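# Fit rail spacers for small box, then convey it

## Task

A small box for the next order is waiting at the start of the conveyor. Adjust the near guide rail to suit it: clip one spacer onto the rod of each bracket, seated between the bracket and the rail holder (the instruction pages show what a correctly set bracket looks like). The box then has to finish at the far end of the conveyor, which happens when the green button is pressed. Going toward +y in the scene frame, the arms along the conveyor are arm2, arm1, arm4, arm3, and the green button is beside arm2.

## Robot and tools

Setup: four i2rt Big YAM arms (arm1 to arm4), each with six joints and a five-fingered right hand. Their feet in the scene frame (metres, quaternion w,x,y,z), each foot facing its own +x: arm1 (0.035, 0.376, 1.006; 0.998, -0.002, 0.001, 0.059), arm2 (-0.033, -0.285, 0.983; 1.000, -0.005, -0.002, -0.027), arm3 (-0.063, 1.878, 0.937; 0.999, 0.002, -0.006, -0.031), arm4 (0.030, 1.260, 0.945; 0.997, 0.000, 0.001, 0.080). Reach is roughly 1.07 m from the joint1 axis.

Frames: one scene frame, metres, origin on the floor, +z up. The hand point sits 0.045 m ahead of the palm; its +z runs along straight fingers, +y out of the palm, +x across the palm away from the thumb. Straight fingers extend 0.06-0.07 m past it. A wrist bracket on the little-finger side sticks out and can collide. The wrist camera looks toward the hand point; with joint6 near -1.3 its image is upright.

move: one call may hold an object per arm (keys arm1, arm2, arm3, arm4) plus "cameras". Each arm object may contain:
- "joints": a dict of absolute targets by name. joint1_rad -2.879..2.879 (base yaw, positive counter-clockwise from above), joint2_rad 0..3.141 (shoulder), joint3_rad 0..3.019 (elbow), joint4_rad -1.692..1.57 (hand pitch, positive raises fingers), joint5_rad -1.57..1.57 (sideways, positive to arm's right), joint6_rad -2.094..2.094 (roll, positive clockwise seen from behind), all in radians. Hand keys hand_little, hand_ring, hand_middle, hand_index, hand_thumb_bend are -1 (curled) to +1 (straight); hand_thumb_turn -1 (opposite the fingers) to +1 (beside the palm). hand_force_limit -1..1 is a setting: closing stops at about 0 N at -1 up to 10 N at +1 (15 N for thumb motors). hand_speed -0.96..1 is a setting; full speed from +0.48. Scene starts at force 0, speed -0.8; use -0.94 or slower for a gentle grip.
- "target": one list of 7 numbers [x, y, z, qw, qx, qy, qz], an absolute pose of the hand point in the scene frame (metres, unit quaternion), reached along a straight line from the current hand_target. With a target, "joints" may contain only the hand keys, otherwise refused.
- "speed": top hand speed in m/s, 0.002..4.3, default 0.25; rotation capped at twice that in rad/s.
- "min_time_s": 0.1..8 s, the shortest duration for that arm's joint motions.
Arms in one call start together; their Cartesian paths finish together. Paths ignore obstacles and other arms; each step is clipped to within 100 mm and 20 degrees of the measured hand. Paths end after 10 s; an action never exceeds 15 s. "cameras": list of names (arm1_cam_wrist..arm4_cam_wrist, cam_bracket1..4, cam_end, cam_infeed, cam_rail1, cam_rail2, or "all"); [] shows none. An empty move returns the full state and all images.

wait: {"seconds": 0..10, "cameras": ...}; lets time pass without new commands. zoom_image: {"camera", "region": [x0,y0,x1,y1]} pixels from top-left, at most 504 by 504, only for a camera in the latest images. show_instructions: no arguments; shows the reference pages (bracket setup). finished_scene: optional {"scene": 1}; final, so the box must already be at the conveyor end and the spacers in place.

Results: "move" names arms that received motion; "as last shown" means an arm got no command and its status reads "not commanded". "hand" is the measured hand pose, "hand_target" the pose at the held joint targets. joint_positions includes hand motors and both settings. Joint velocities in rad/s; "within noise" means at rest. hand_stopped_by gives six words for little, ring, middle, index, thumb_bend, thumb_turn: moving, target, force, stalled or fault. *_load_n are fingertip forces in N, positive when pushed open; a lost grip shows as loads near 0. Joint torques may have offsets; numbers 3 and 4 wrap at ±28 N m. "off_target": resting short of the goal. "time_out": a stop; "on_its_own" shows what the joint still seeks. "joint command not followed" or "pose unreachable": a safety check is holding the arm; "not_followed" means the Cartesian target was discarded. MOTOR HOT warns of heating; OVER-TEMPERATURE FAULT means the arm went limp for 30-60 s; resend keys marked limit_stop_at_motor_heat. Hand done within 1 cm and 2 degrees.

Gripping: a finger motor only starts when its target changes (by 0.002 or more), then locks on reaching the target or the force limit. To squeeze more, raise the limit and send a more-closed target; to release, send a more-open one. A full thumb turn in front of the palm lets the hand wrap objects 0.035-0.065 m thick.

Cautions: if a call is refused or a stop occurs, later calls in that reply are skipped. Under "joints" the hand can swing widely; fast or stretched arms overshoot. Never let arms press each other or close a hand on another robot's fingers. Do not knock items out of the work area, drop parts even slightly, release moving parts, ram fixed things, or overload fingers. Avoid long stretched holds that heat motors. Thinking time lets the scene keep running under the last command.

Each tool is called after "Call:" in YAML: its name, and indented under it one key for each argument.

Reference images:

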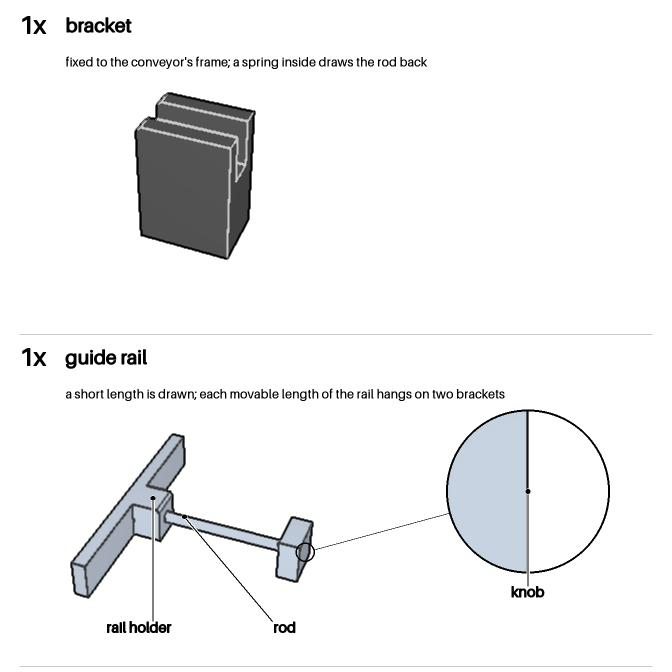

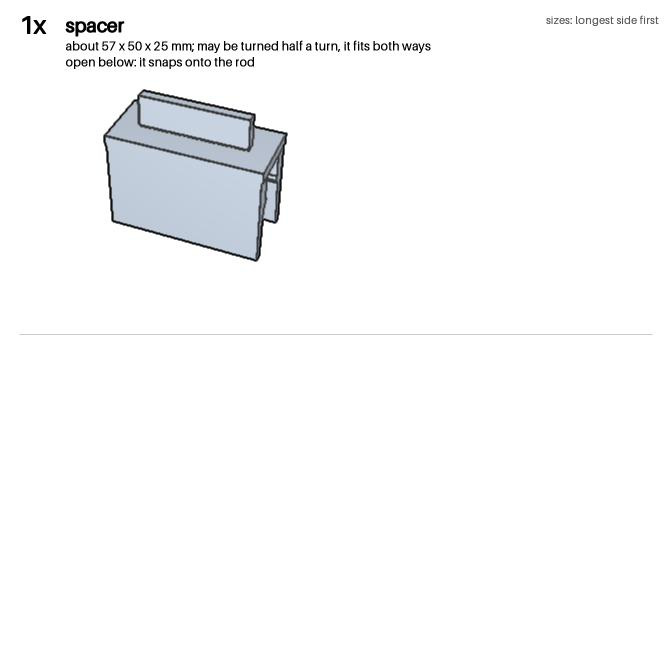

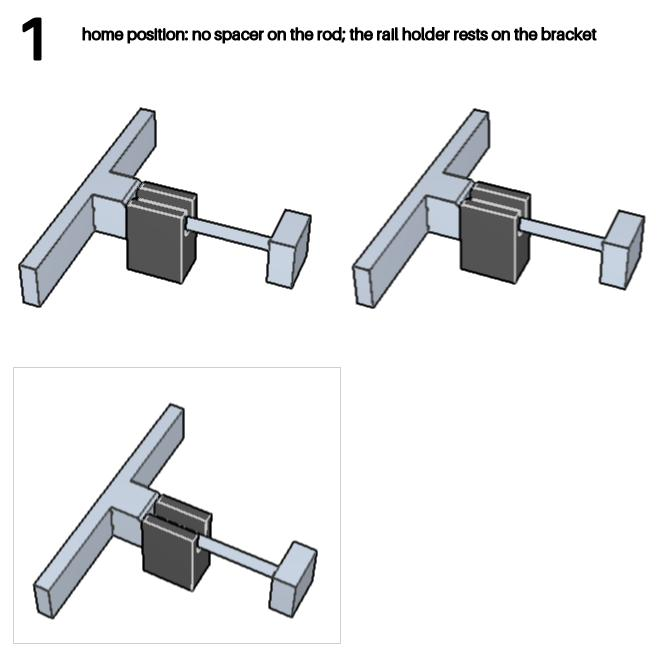

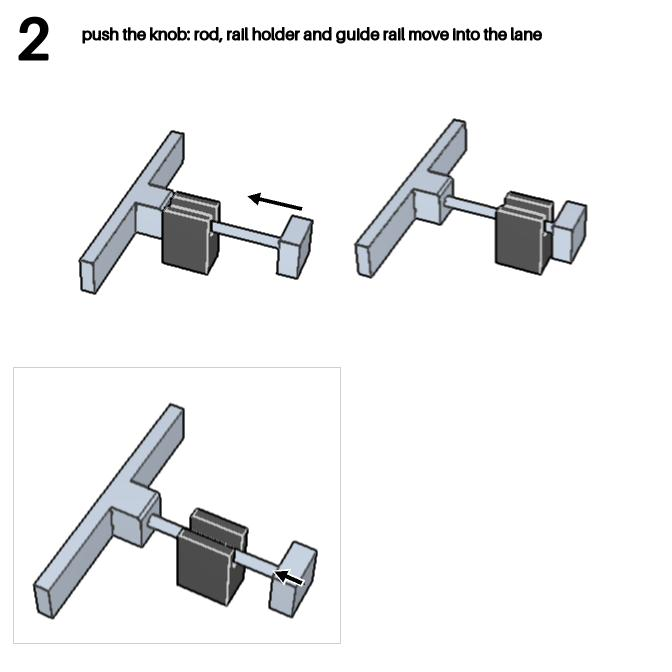

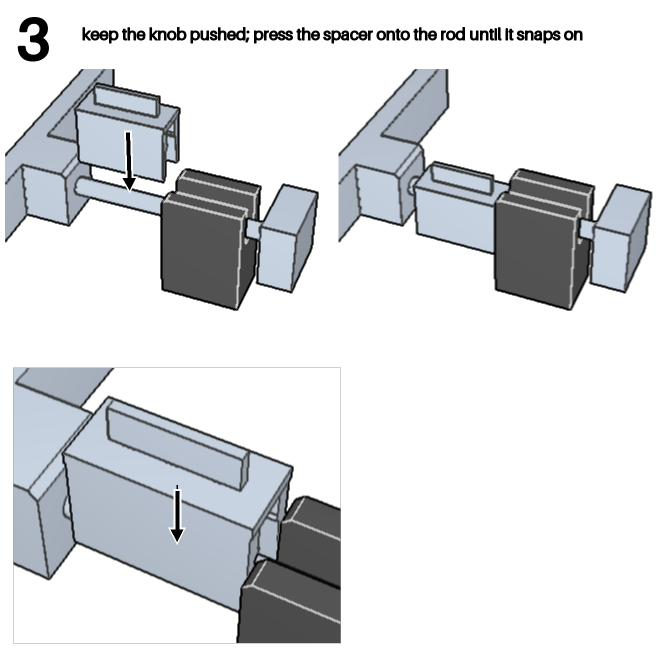

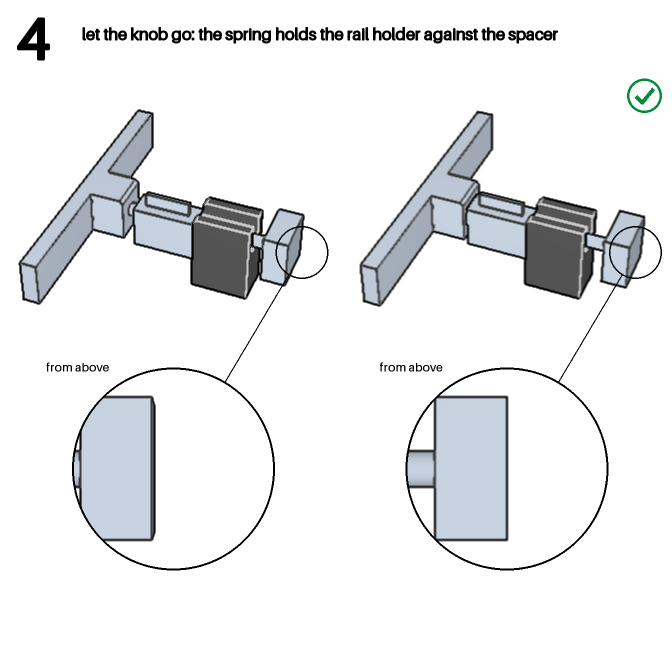

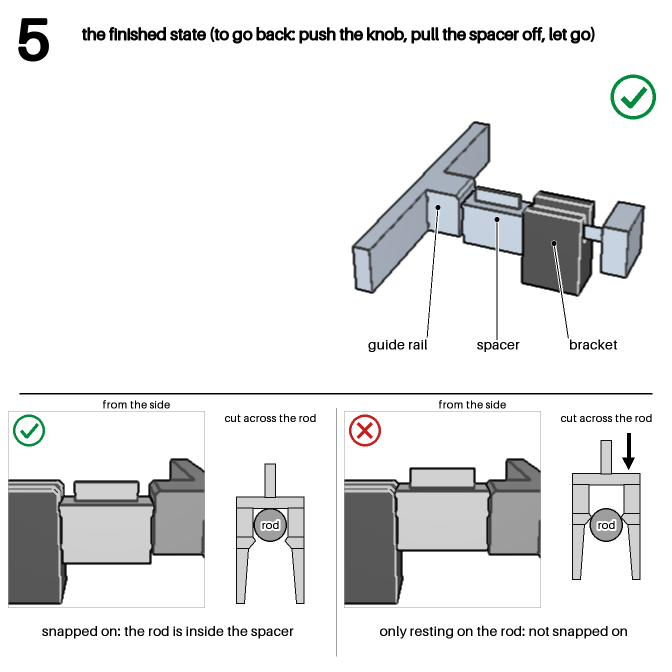

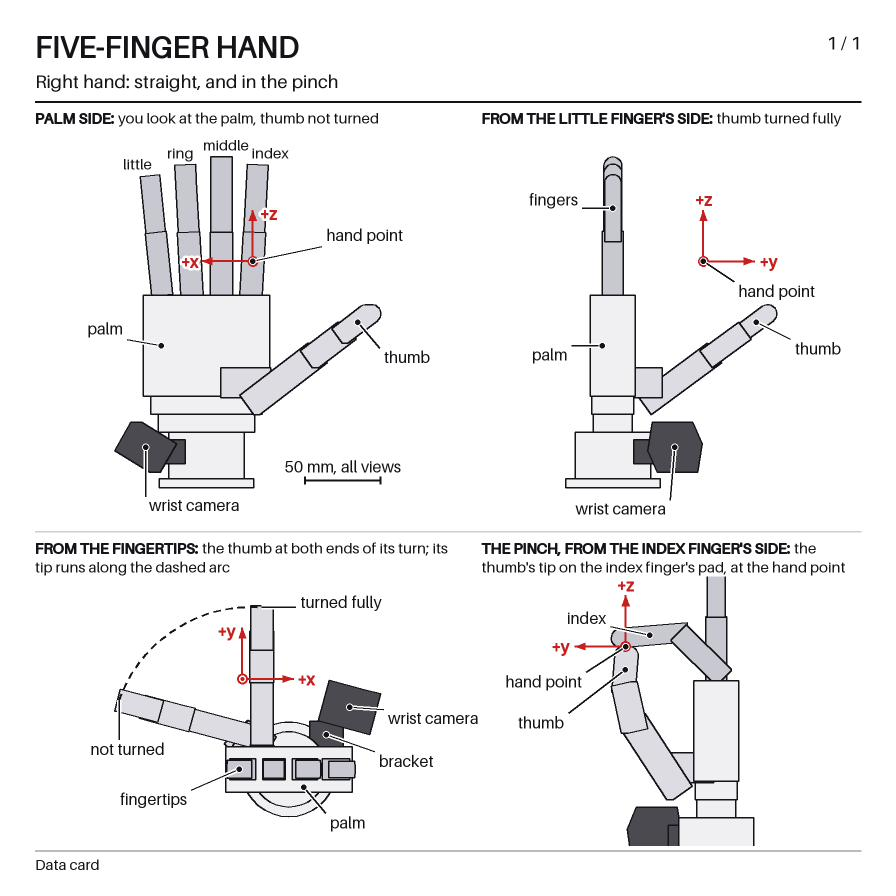

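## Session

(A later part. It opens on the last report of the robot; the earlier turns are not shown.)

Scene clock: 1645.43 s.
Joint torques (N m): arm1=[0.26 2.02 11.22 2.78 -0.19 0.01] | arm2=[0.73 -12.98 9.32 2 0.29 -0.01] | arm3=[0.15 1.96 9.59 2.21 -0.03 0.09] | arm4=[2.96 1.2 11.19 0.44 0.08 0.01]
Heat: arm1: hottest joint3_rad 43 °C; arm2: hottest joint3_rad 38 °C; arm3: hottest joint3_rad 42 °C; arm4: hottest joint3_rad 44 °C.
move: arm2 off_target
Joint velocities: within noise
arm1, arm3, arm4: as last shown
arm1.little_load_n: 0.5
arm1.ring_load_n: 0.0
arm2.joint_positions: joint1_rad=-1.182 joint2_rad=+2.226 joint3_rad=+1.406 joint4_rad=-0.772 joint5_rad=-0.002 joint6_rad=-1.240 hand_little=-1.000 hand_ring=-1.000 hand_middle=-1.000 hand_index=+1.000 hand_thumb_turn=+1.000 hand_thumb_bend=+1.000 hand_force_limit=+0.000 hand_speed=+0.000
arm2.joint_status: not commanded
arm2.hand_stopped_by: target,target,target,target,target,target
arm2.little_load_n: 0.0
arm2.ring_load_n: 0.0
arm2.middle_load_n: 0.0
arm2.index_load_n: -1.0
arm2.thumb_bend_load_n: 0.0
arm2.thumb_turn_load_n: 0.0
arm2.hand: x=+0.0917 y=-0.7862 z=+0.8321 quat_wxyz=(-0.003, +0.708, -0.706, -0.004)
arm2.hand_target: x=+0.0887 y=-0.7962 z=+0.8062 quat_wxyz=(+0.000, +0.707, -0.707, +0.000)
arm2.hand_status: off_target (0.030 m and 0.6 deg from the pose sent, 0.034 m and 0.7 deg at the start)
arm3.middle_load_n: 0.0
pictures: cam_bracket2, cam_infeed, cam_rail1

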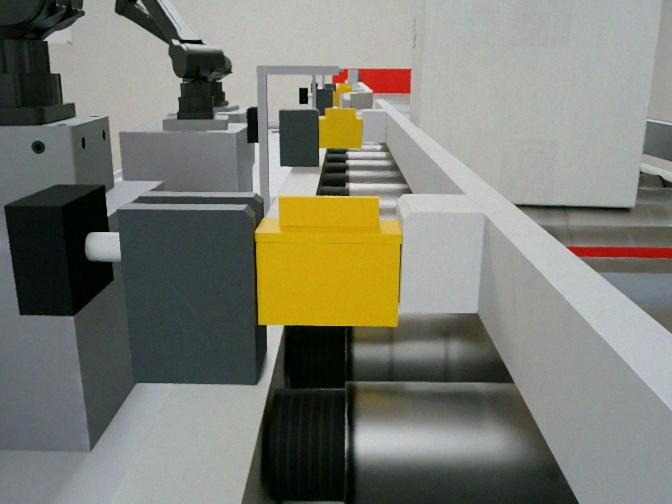

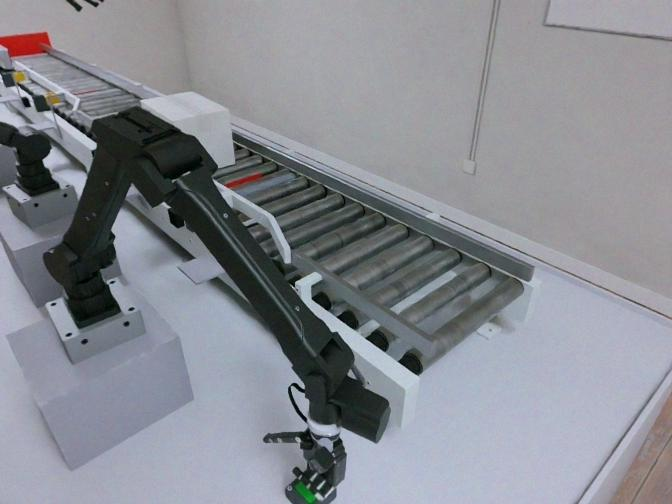

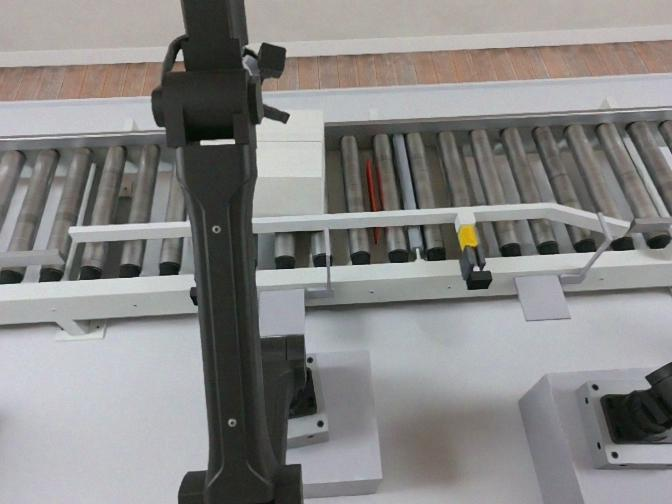

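Call:
move:
  arm2: {"target": [0.089, -0.78, 0.95, 0, 0.7071, -0.7071, 0], "speed": 0.15}
  cameras: ["cam_rail2", "cam_end", "cam_bracket3", "cam_bracket4"]

Call:
wait:
  seconds: 4
  cameras: ["cam_rail2", "cam_end", "cam_bracket3", "cam_bracket1"]

Scene clock: 1653.07 s.
Joint torques (N m): arm1=[1.08 2.55 11.23 2.56 -0.23 -0.03] | arm2=[-0.09 -17.38 8.21 -0.18 0.31 0.17] | arm3=[0.15 2.02 9.5 2.29 -0.02 0.1] | arm4=[2.84 1.26 11.28 0.49 0.08 0.03]
Heat: arm1: hottest joint3_rad 43 °C; arm2: hottest joint3_rad 38 °C; arm3: hottest joint3_rad 42 °C; arm4: hottest joint3_rad 44 °C.
move: arm2 done
Joint velocities: within noise
arm1, arm3, arm4: as last shown
arm1.little_load_n: 0.0
arm2.joint_positions: joint1_rad=-1.182 joint2_rad=+2.011 joint3_rad=+1.406 joint4_rad=-0.970 joint5_rad=-0.002 joint6_rad=-1.240 hand_little=-1.000 hand_ring=-1.000 hand_middle=-1.000 hand_index=+1.000 hand_thumb_turn=+1.000 hand_thumb_bend=+1.000 hand_force_limit=+0.000 hand_speed=+0.000
arm2.joint_status: not commanded
arm2.hand_stopped_by: target,target,target,target,target,target
arm2.little_load_n: 0.0
arm2.ring_load_n: 0.0
arm2.middle_load_n: 0.0
arm2.index_load_n: 0.0
arm2.thumb_bend_load_n: 0.0
arm2.thumb_turn_load_n: 0.0
arm2.hand: x=+0.0900 y=-0.7813 z=+0.9479 quat_wxyz=(+0.001, +0.708, -0.706, +0.004)
arm2.hand_target: x=+0.0890 y=-0.7799 z=+0.9500 quat_wxyz=(+0.000, +0.707, -0.707, +0.000)
arm2.hand_status: done (0.003 m and 0.5 deg from the pose sent, 0.118 m and 0.5 deg at the start)
arm3.ring_load_n: -0.5
pictures: cam_bracket3, cam_bracket4, cam_end, cam_rail2

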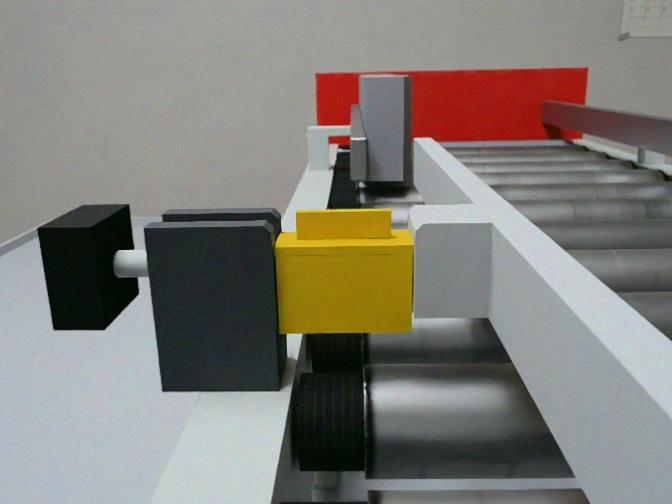

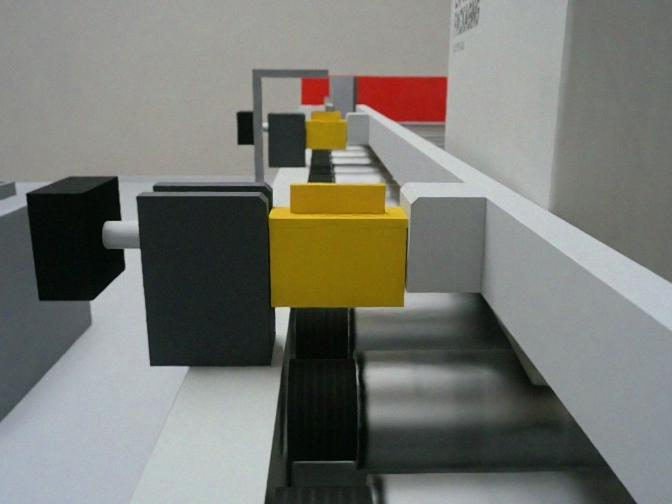

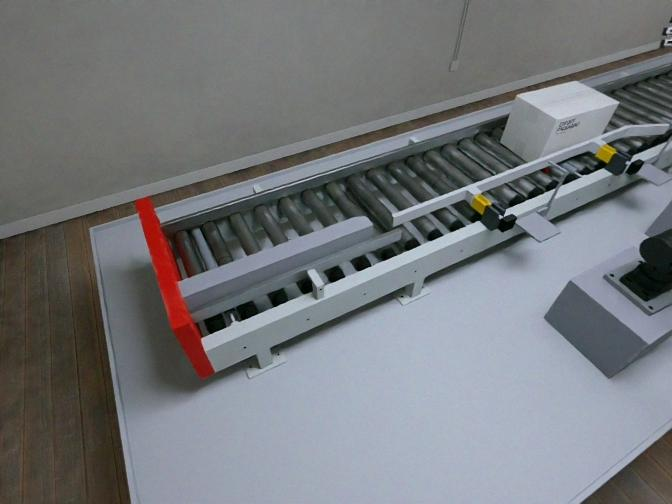

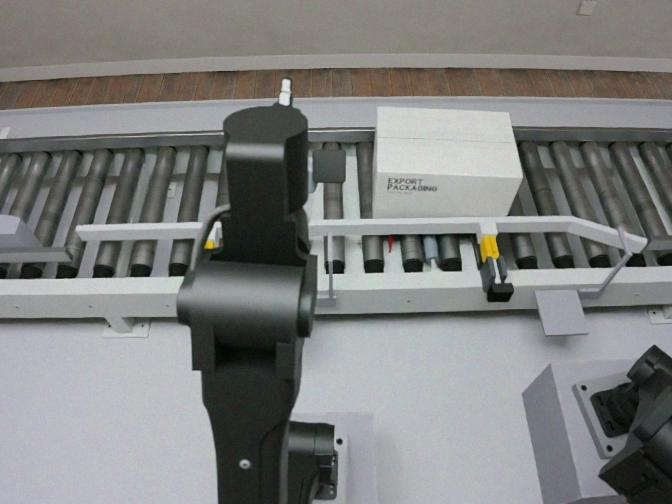

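Scene clock: 1657.07 s.
Joint torques (N m): arm1=[-0.03 2.32 11.25 2.55 -0.23 0.01] | arm2=[1.44 -16.5 8.23 -0.28 0.28 0.13] | arm3=[0.15 1.96 9.48 2.35 -0.01 0.07] | arm4=[3.14 1.38 11.25 0.46 0.09 0.02]
Heat: arm1: hottest joint3_rad 43 °C; arm2: hottest joint3_rad 38 °C; arm3: hottest joint3_rad 42 °C; arm4: hottest joint3_rad 44 °C.
Joint velocities: within noise
arm1.joint_positions: joint1_rad=-0.138 joint2_rad=+0.640 joint3_rad=+1.309 joint4_rad=-1.218 joint5_rad=-0.128 joint6_rad=-1.045 hand_little=-1.000 hand_ring=-1.000 hand_middle=+1.000 hand_index=+1.000 hand_thumb_turn=-1.000 hand_thumb_bend=+1.000 hand_force_limit=+0.300 hand_speed=+0.000
arm1.joint_status: not commanded
arm1.hand_stopped_by: target,target,target,target,target,target
arm1.little_load_n: 0.0
arm1.ring_load_n: 0.0
arm1.middle_load_n: 0.0
arm1.index_load_n: 0.0
arm1.thumb_bend_load_n: 0.0
arm1.thumb_turn_load_n: 0.0
arm1.hand: x=+0.2955 y=+0.3612 z=+1.4638 quat_wxyz=(-0.175, +0.848, -0.203, +0.458)
arm1.hand_target: x=+0.2961 y=+0.3594 z=+1.4861 quat_wxyz=(-0.180, +0.833, -0.205, +0.482)
arm1.hand_status: not commanded
arm2.joint_positions: joint1_rad=-1.182 joint2_rad=+2.011 joint3_rad=+1.406 joint4_rad=-0.970 joint5_rad=-0.002 joint6_rad=-1.240 hand_little=-1.000 hand_ring=-1.000 hand_middle=-1.000 hand_index=+1.000 hand_thumb_turn=+1.000 hand_thumb_bend=+1.000 hand_force_limit=+0.000 hand_speed=+0.000
arm2.joint_status: not commanded
arm2.hand_stopped_by: target,target,target,target,target,target
arm2.little_load_n: 0.0
arm2.ring_load_n: 0.0
arm2.middle_load_n: 0.0
arm2.index_load_n: 0.0
arm2.thumb_bend_load_n: 0.0
arm2.thumb_turn_load_n: 0.0
arm2.hand: x=+0.0900 y=-0.7813 z=+0.9479 quat_wxyz=(+0.001, +0.708, -0.706, +0.004)
arm2.hand_target: x=+0.0890 y=-0.7799 z=+0.9500 quat_wxyz=(+0.000, +0.707, -0.707, +0.000)
arm2.hand_status: done (0.003 m and 0.5 deg from the pose sent, 0.118 m and 0.5 deg at the start)
arm3.joint_positions: joint1_rad=-0.044 joint2_rad=+0.566 joint3_rad=+1.446 joint4_rad=-1.180 joint5_rad=-0.109 joint6_rad=-1.180 hand_little=+1.000 hand_ring=+1.000 hand_middle=+1.000 hand_index=+1.000 hand_thumb_turn=+1.000 hand_thumb_bend=+1.000 hand_force_limit=+0.000 hand_speed=-0.800
arm3.joint_status: not commanded
arm3.hand_stopped_by: target,target,target,target,target,target
arm3.little_load_n: 0.0
arm3.ring_load_n: 0.0
arm3.middle_load_n: 0.0
arm3.index_load_n: 0.0
arm3.thumb_bend_load_n: 0.0
arm3.thumb_turn_load_n: -0.5
arm3.hand: x=+0.1534 y=+1.8296 z=+1.4946 quat_wxyz=(-0.129, +0.784, -0.167, +0.584)
arm3.hand_target: x=+0.1509 y=+1.8298 z=+1.5053 quat_wxyz=(-0.130, +0.776, -0.164, +0.594)
arm3.hand_status: not commanded
arm4.joint_positions: joint1_rad=-1.014 joint2_rad=+0.622 joint3_rad=+1.346 joint4_rad=-1.323 joint5_rad=-0.059 joint6_rad=-1.323 hand_little=-1.000 hand_ring=-1.000 hand_middle=-1.000 hand_index=-1.000 hand_thumb_turn=+1.000 hand_thumb_bend=+1.000 hand_force_limit=+0.000 hand_speed=+0.000
arm4.joint_status: not commanded
arm4.hand_stopped_by: target,target,target,target,target,target
arm4.little_load_n: 0.0
arm4.ring_load_n: 0.0
arm4.middle_load_n: 0.0
arm4.index_load_n: 0.0
arm4.thumb_bend_load_n: 0.0
arm4.thumb_turn_load_n: 0.0
arm4.hand: x=+0.1579 y=+1.0540 z=+1.4146 quat_wxyz=(+0.115, +0.761, -0.451, +0.453)
arm4.hand_target: x=+0.1575 y=+1.0607 z=+1.4306 quat_wxyz=(+0.113, +0.757, -0.444, +0.466)
arm4.hand_status: not commanded
wait: 4.00 s; at rest by 0.27 s
pictures: cam_bracket1, cam_bracket3, cam_end, cam_rail2

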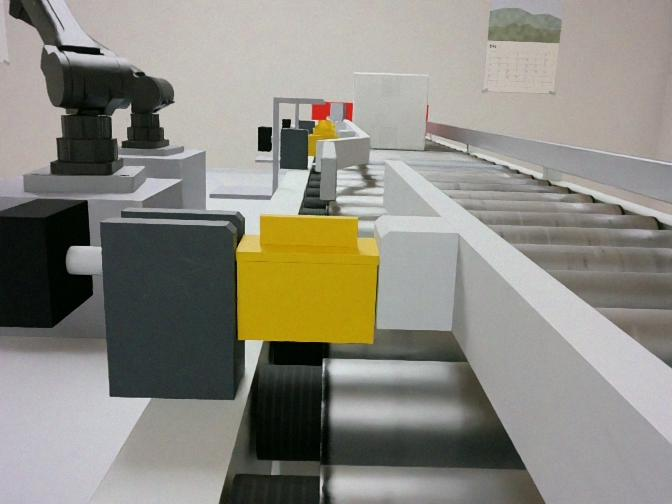

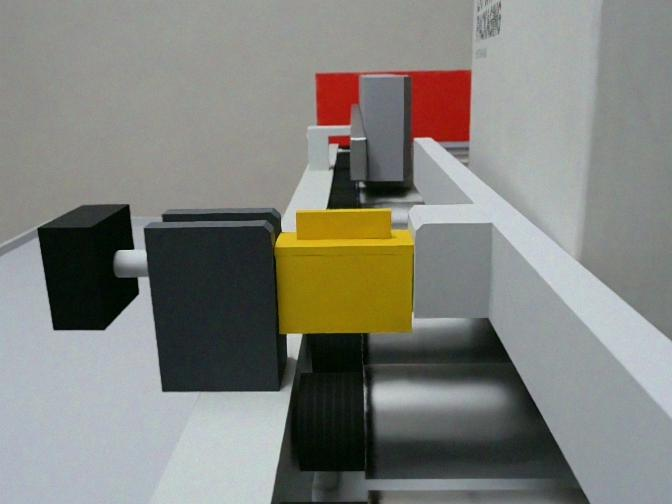

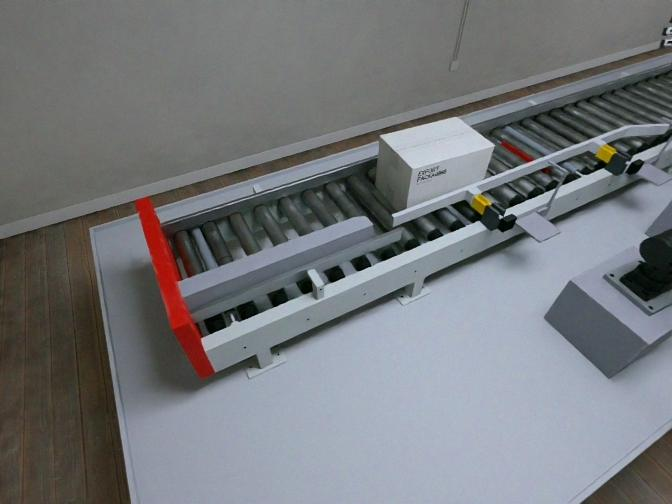

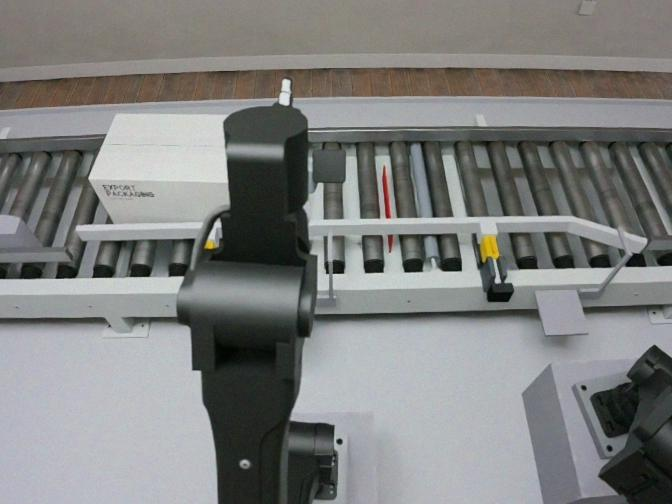

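Call:
wait:
  seconds: 5
  cameras: ["cam_end", "cam_rail2"]

Call:
wait:
  seconds: 5
  cameras: ["cam_end", "cam_bracket1", "cam_bracket2", "cam_bracket3", "cam_bracket4"]

Scene clock: 1667.40 s.
Joint torques (N m): arm1=[-0.56 2.73 11 2.58 -0.24 -0.04] | arm2=[1.08 -16.5 8.36 -0.08 0.21 0.1] | arm3=[0.09 2.26 9.55 2.25 0 0.1] | arm4=[2.96 1.49 11.32 0.46 0.06 0.02]
Heat: arm1: hottest joint3_rad 43 °C; arm2: hottest joint3_rad 38 °C; arm3: hottest joint3_rad 42 °C; arm4: hottest joint3_rad 44 °C.
Joint velocities: within noise
arm1.joint_positions: joint1_rad=-0.138 joint2_rad=+0.640 joint3_rad=+1.309 joint4_rad=-1.218 joint5_rad=-0.128 joint6_rad=-1.045 hand_little=-1.000 hand_ring=-1.000 hand_middle=+1.000 hand_index=+1.000 hand_thumb_turn=-1.000 hand_thumb_bend=+1.000 hand_force_limit=+0.300 hand_speed=+0.000
arm1.joint_status: not commanded
arm1.hand_stopped_by: target,target,target,target,target,target
arm1.little_load_n: 0.0
arm1.ring_load_n: 0.0
arm1.middle_load_n: 0.0
arm1.index_load_n: 0.0
arm1.thumb_bend_load_n: 0.0
arm1.thumb_turn_load_n: 0.0
arm1.hand: x=+0.2955 y=+0.3612 z=+1.4638 quat_wxyz=(-0.175, +0.848, -0.203, +0.458)
arm1.hand_target: x=+0.2961 y=+0.3594 z=+1.4861 quat_wxyz=(-0.180, +0.833, -0.205, +0.482)
arm1.hand_status: not commanded
arm2.joint_positions: joint1_rad=-1.182 joint2_rad=+2.011 joint3_rad=+1.406 joint4_rad=-0.970 joint5_rad=-0.002 joint6_rad=-1.240 hand_little=-1.000 hand_ring=-1.000 hand_middle=-1.000 hand_index=+1.000 hand_thumb_turn=+1.000 hand_thumb_bend=+1.000 hand_force_limit=+0.000 hand_speed=+0.000
arm2.joint_status: not commanded
arm2.hand_stopped_by: target,target,target,target,target,target
arm2.little_load_n: 0.0
arm2.ring_load_n: 0.0
arm2.middle_load_n: 0.0
arm2.index_load_n: 0.0
arm2.thumb_bend_load_n: 0.0
arm2.thumb_turn_load_n: 0.0
arm2.hand: x=+0.0900 y=-0.7813 z=+0.9479 quat_wxyz=(+0.001, +0.708, -0.706, +0.004)
arm2.hand_target: x=+0.0890 y=-0.7799 z=+0.9500 quat_wxyz=(+0.000, +0.707, -0.707, +0.000)
arm2.hand_status: done (0.003 m and 0.5 deg from the pose sent, 0.118 m and 0.5 deg at the start)
arm3.joint_positions: joint1_rad=-0.044 joint2_rad=+0.566 joint3_rad=+1.446 joint4_rad=-1.180 joint5_rad=-0.109 joint6_rad=-1.180 hand_little=+1.000 hand_ring=+1.000 hand_middle=+1.000 hand_index=+1.000 hand_thumb_turn=+1.000 hand_thumb_bend=+1.000 hand_force_limit=+0.000 hand_speed=-0.800
arm3.joint_status: not commanded
arm3.hand_stopped_by: target,target,target,target,target,target
arm3.little_load_n: 0.0
arm3.ring_load_n: 0.0
arm3.middle_load_n: 0.0
arm3.index_load_n: 0.0
arm3.thumb_bend_load_n: 0.0
arm3.thumb_turn_load_n: 0.0
arm3.hand: x=+0.1534 y=+1.8296 z=+1.4946 quat_wxyz=(-0.129, +0.784, -0.167, +0.584)
arm3.hand_target: x=+0.1509 y=+1.8298 z=+1.5053 quat_wxyz=(-0.130, +0.776, -0.164, +0.594)
arm3.hand_status: not commanded
arm4.joint_positions: joint1_rad=-1.014 joint2_rad=+0.622 joint3_rad=+1.346 joint4_rad=-1.323 joint5_rad=-0.059 joint6_rad=-1.323 hand_little=-1.000 hand_ring=-1.000 hand_middle=-1.000 hand_index=-1.000 hand_thumb_turn=+1.000 hand_thumb_bend=+1.000 hand_force_limit=+0.000 hand_speed=+0.000
arm4.joint_status: not commanded
arm4.hand_stopped_by: target,target,target,target,target,target
arm4.little_load_n: 0.0
arm4.ring_load_n: 0.0
arm4.middle_load_n: 0.0
arm4.index_load_n: 0.0
arm4.thumb_bend_load_n: 0.0
arm4.thumb_turn_load_n: -0.5
arm4.hand: x=+0.1579 y=+1.0540 z=+1.4146 quat_wxyz=(+0.115, +0.761, -0.451, +0.453)
arm4.hand_target: x=+0.1575 y=+1.0607 z=+1.4306 quat_wxyz=(+0.113, +0.757, -0.444, +0.466)
arm4.hand_status: not commanded
wait: 5.00 s; at rest from the start

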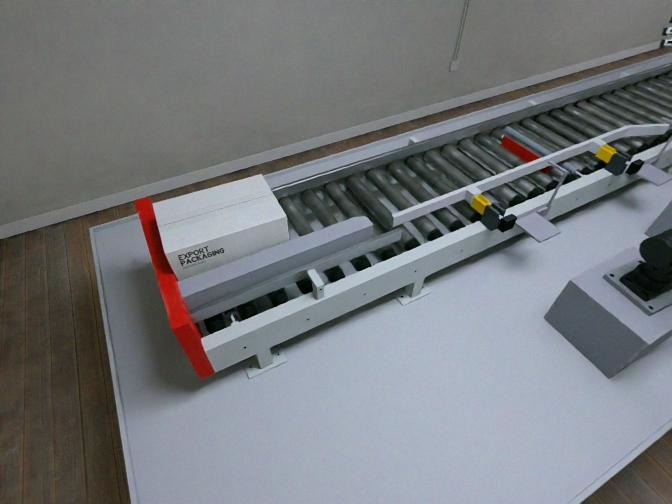

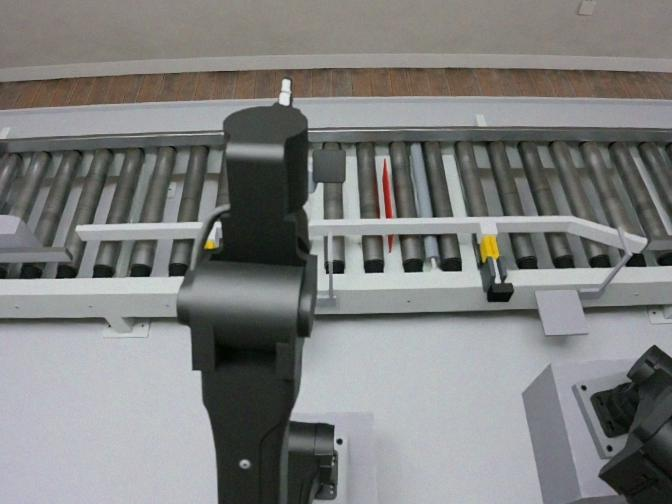

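Scene clock: 1672.40 s.
Joint torques (N m): arm1=[0.03 2.73 10.91 2.44 -0.22 0.06] | arm2=[1.14 -15.85 8.36 -0.31 0.24 0.08] | arm3=[0.26 1.9 9.5 2.3 -0.02 0.1] | arm4=[3.25 1.26 11.25 0.4 0.09 0.02]
Heat: arm1: hottest joint3_rad 43 °C; arm2: hottest joint3_rad 38 °C; arm3: hottest joint3_rad 42 °C; arm4: hottest joint3_rad 44 °C.
Joint velocities: within noise
arm1.joint_positions: joint1_rad=-0.138 joint2_rad=+0.640 joint3_rad=+1.309 joint4_rad=-1.218 joint5_rad=-0.128 joint6_rad=-1.045 hand_little=-1.000 hand_ring=-1.000 hand_middle=+1.000 hand_index=+1.000 hand_thumb_turn=-1.000 hand_thumb_bend=+1.000 hand_force_limit=+0.300 hand_speed=+0.000
arm1.joint_status: not commanded
arm1.hand_stopped_by: target,target,target,target,target,target
arm1.little_load_n: 0.0
arm1.ring_load_n: 0.0
arm1.middle_load_n: 0.0
arm1.index_load_n: 0.0
arm1.thumb_bend_load_n: 0.0
arm1.thumb_turn_load_n: 0.5
arm1.hand: x=+0.2955 y=+0.3612 z=+1.4638 quat_wxyz=(-0.175, +0.848, -0.203, +0.458)
arm1.hand_target: x=+0.2961 y=+0.3594 z=+1.4861 quat_wxyz=(-0.180, +0.833, -0.205, +0.482)
arm1.hand_status: not commanded
arm2.joint_positions: joint1_rad=-1.182 joint2_rad=+2.011 joint3_rad=+1.406 joint4_rad=-0.970 joint5_rad=-0.002 joint6_rad=-1.240 hand_little=-1.000 hand_ring=-1.000 hand_middle=-1.000 hand_index=+1.000 hand_thumb_turn=+1.000 hand_thumb_bend=+1.000 hand_force_limit=+0.000 hand_speed=+0.000
arm2.joint_status: not commanded
arm2.hand_stopped_by: target,target,target,target,target,target
arm2.little_load_n: 0.0
arm2.ring_load_n: 0.0
arm2.middle_load_n: 0.0
arm2.index_load_n: 0.0
arm2.thumb_bend_load_n: 0.0
arm2.thumb_turn_load_n: 0.0
arm2.hand: x=+0.0900 y=-0.7813 z=+0.9479 quat_wxyz=(+0.001, +0.708, -0.706, +0.004)
arm2.hand_target: x=+0.0890 y=-0.7799 z=+0.9500 quat_wxyz=(+0.000, +0.707, -0.707, +0.000)
arm2.hand_status: done (0.003 m and 0.5 deg from the pose sent, 0.118 m and 0.5 deg at the start)
arm3.joint_positions: joint1_rad=-0.044 joint2_rad=+0.566 joint3_rad=+1.446 joint4_rad=-1.180 joint5_rad=-0.109 joint6_rad=-1.180 hand_little=+1.000 hand_ring=+1.000 hand_middle=+1.000 hand_index=+1.000 hand_thumb_turn=+1.000 hand_thumb_bend=+1.000 hand_force_limit=+0.000 hand_speed=-0.800
arm3.joint_status: not commanded
arm3.hand_stopped_by: target,target,target,target,target,target
arm3.little_load_n: 0.0
arm3.ring_load_n: 0.0
arm3.middle_load_n: 0.0
arm3.index_load_n: 0.0
arm3.thumb_bend_load_n: 0.0
arm3.thumb_turn_load_n: 0.0
arm3.hand: x=+0.1534 y=+1.8296 z=+1.4946 quat_wxyz=(-0.129, +0.784, -0.167, +0.584)
arm3.hand_target: x=+0.1509 y=+1.8298 z=+1.5053 quat_wxyz=(-0.130, +0.776, -0.164, +0.594)
arm3.hand_status: not commanded
arm4.joint_positions: joint1_rad=-1.014 joint2_rad=+0.622 joint3_rad=+1.346 joint4_rad=-1.323 joint5_rad=-0.059 joint6_rad=-1.323 hand_little=-1.000 hand_ring=-1.000 hand_middle=-1.000 hand_index=-1.000 hand_thumb_turn=+1.000 hand_thumb_bend=+1.000 hand_force_limit=+0.000 hand_speed=+0.000
arm4.joint_status: not commanded
arm4.hand_stopped_by: target,target,target,target,target,target
arm4.little_load_n: 0.0
arm4.ring_load_n: 0.0
arm4.middle_load_n: 0.0
arm4.index_load_n: 0.0
arm4.thumb_bend_load_n: 0.0
arm4.thumb_turn_load_n: 0.5
arm4.hand: x=+0.1579 y=+1.0540 z=+1.4146 quat_wxyz=(+0.115, +0.761, -0.451, +0.453)
arm4.hand_target: x=+0.1575 y=+1.0607 z=+1.4306 quat_wxyz=(+0.113, +0.757, -0.444, +0.466)
arm4.hand_status: not commanded
wait: 5.00 s; at rest by 0.27 s
pictures: cam_bracket1, cam_bracket2, cam_bracket3, cam_bracket4, cam_end

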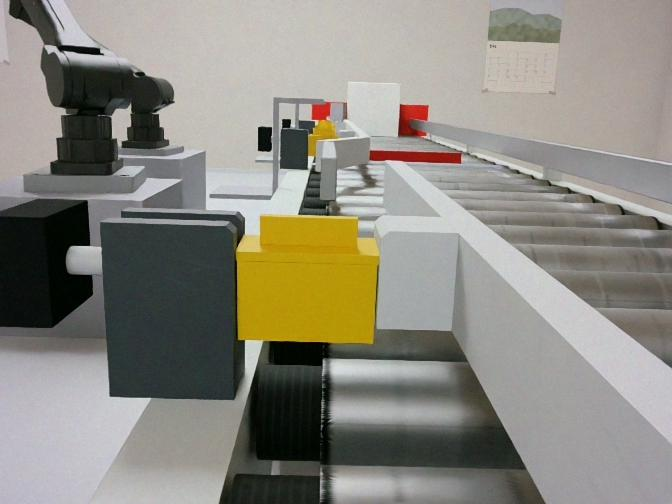

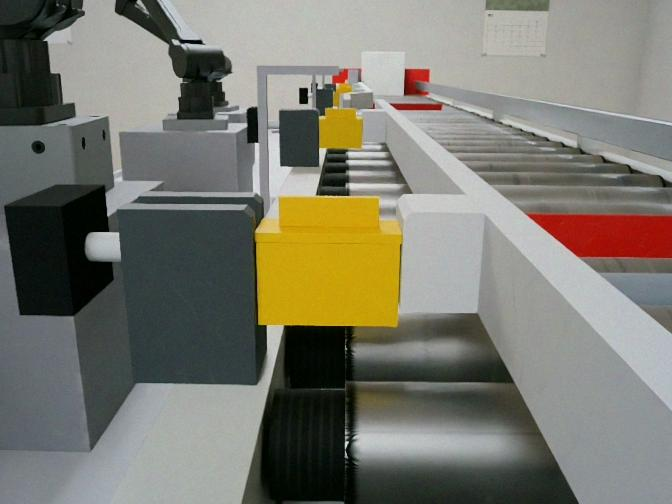

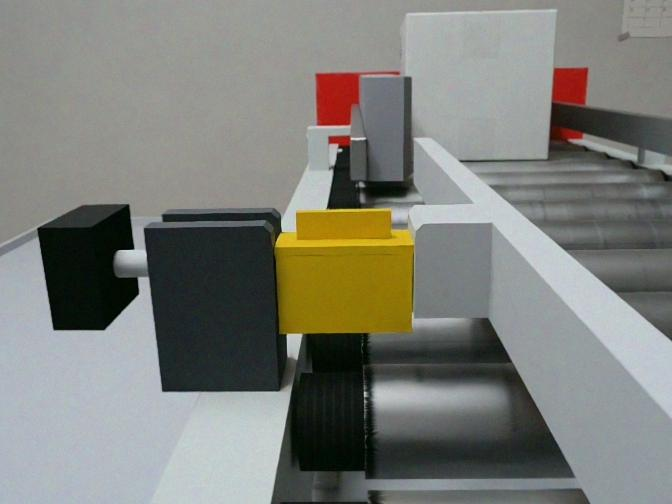

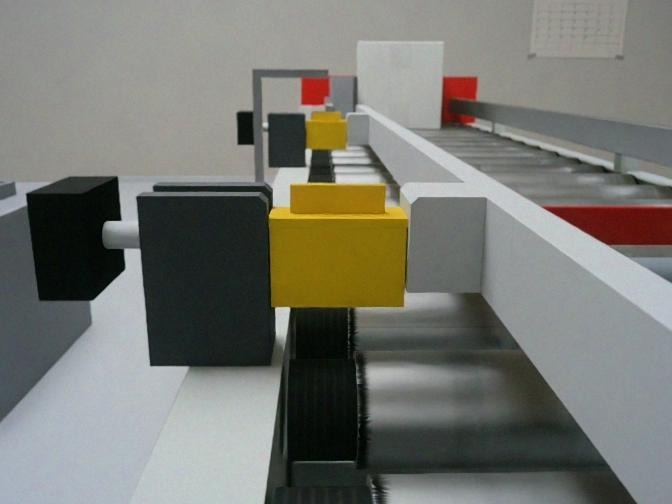

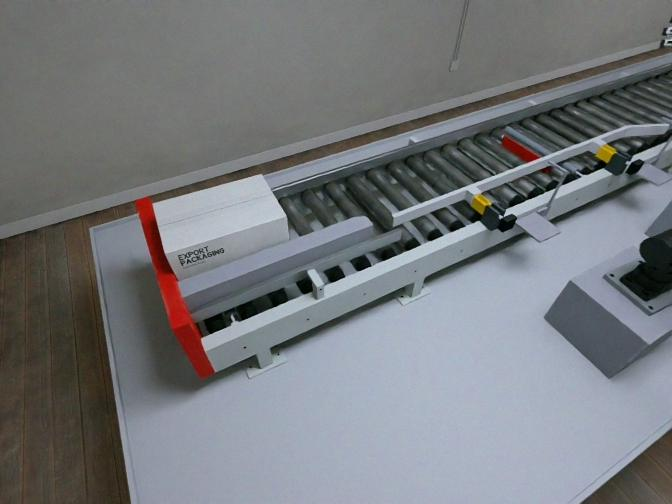

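Call:
finished_scene:

The scene is finished: the task was done.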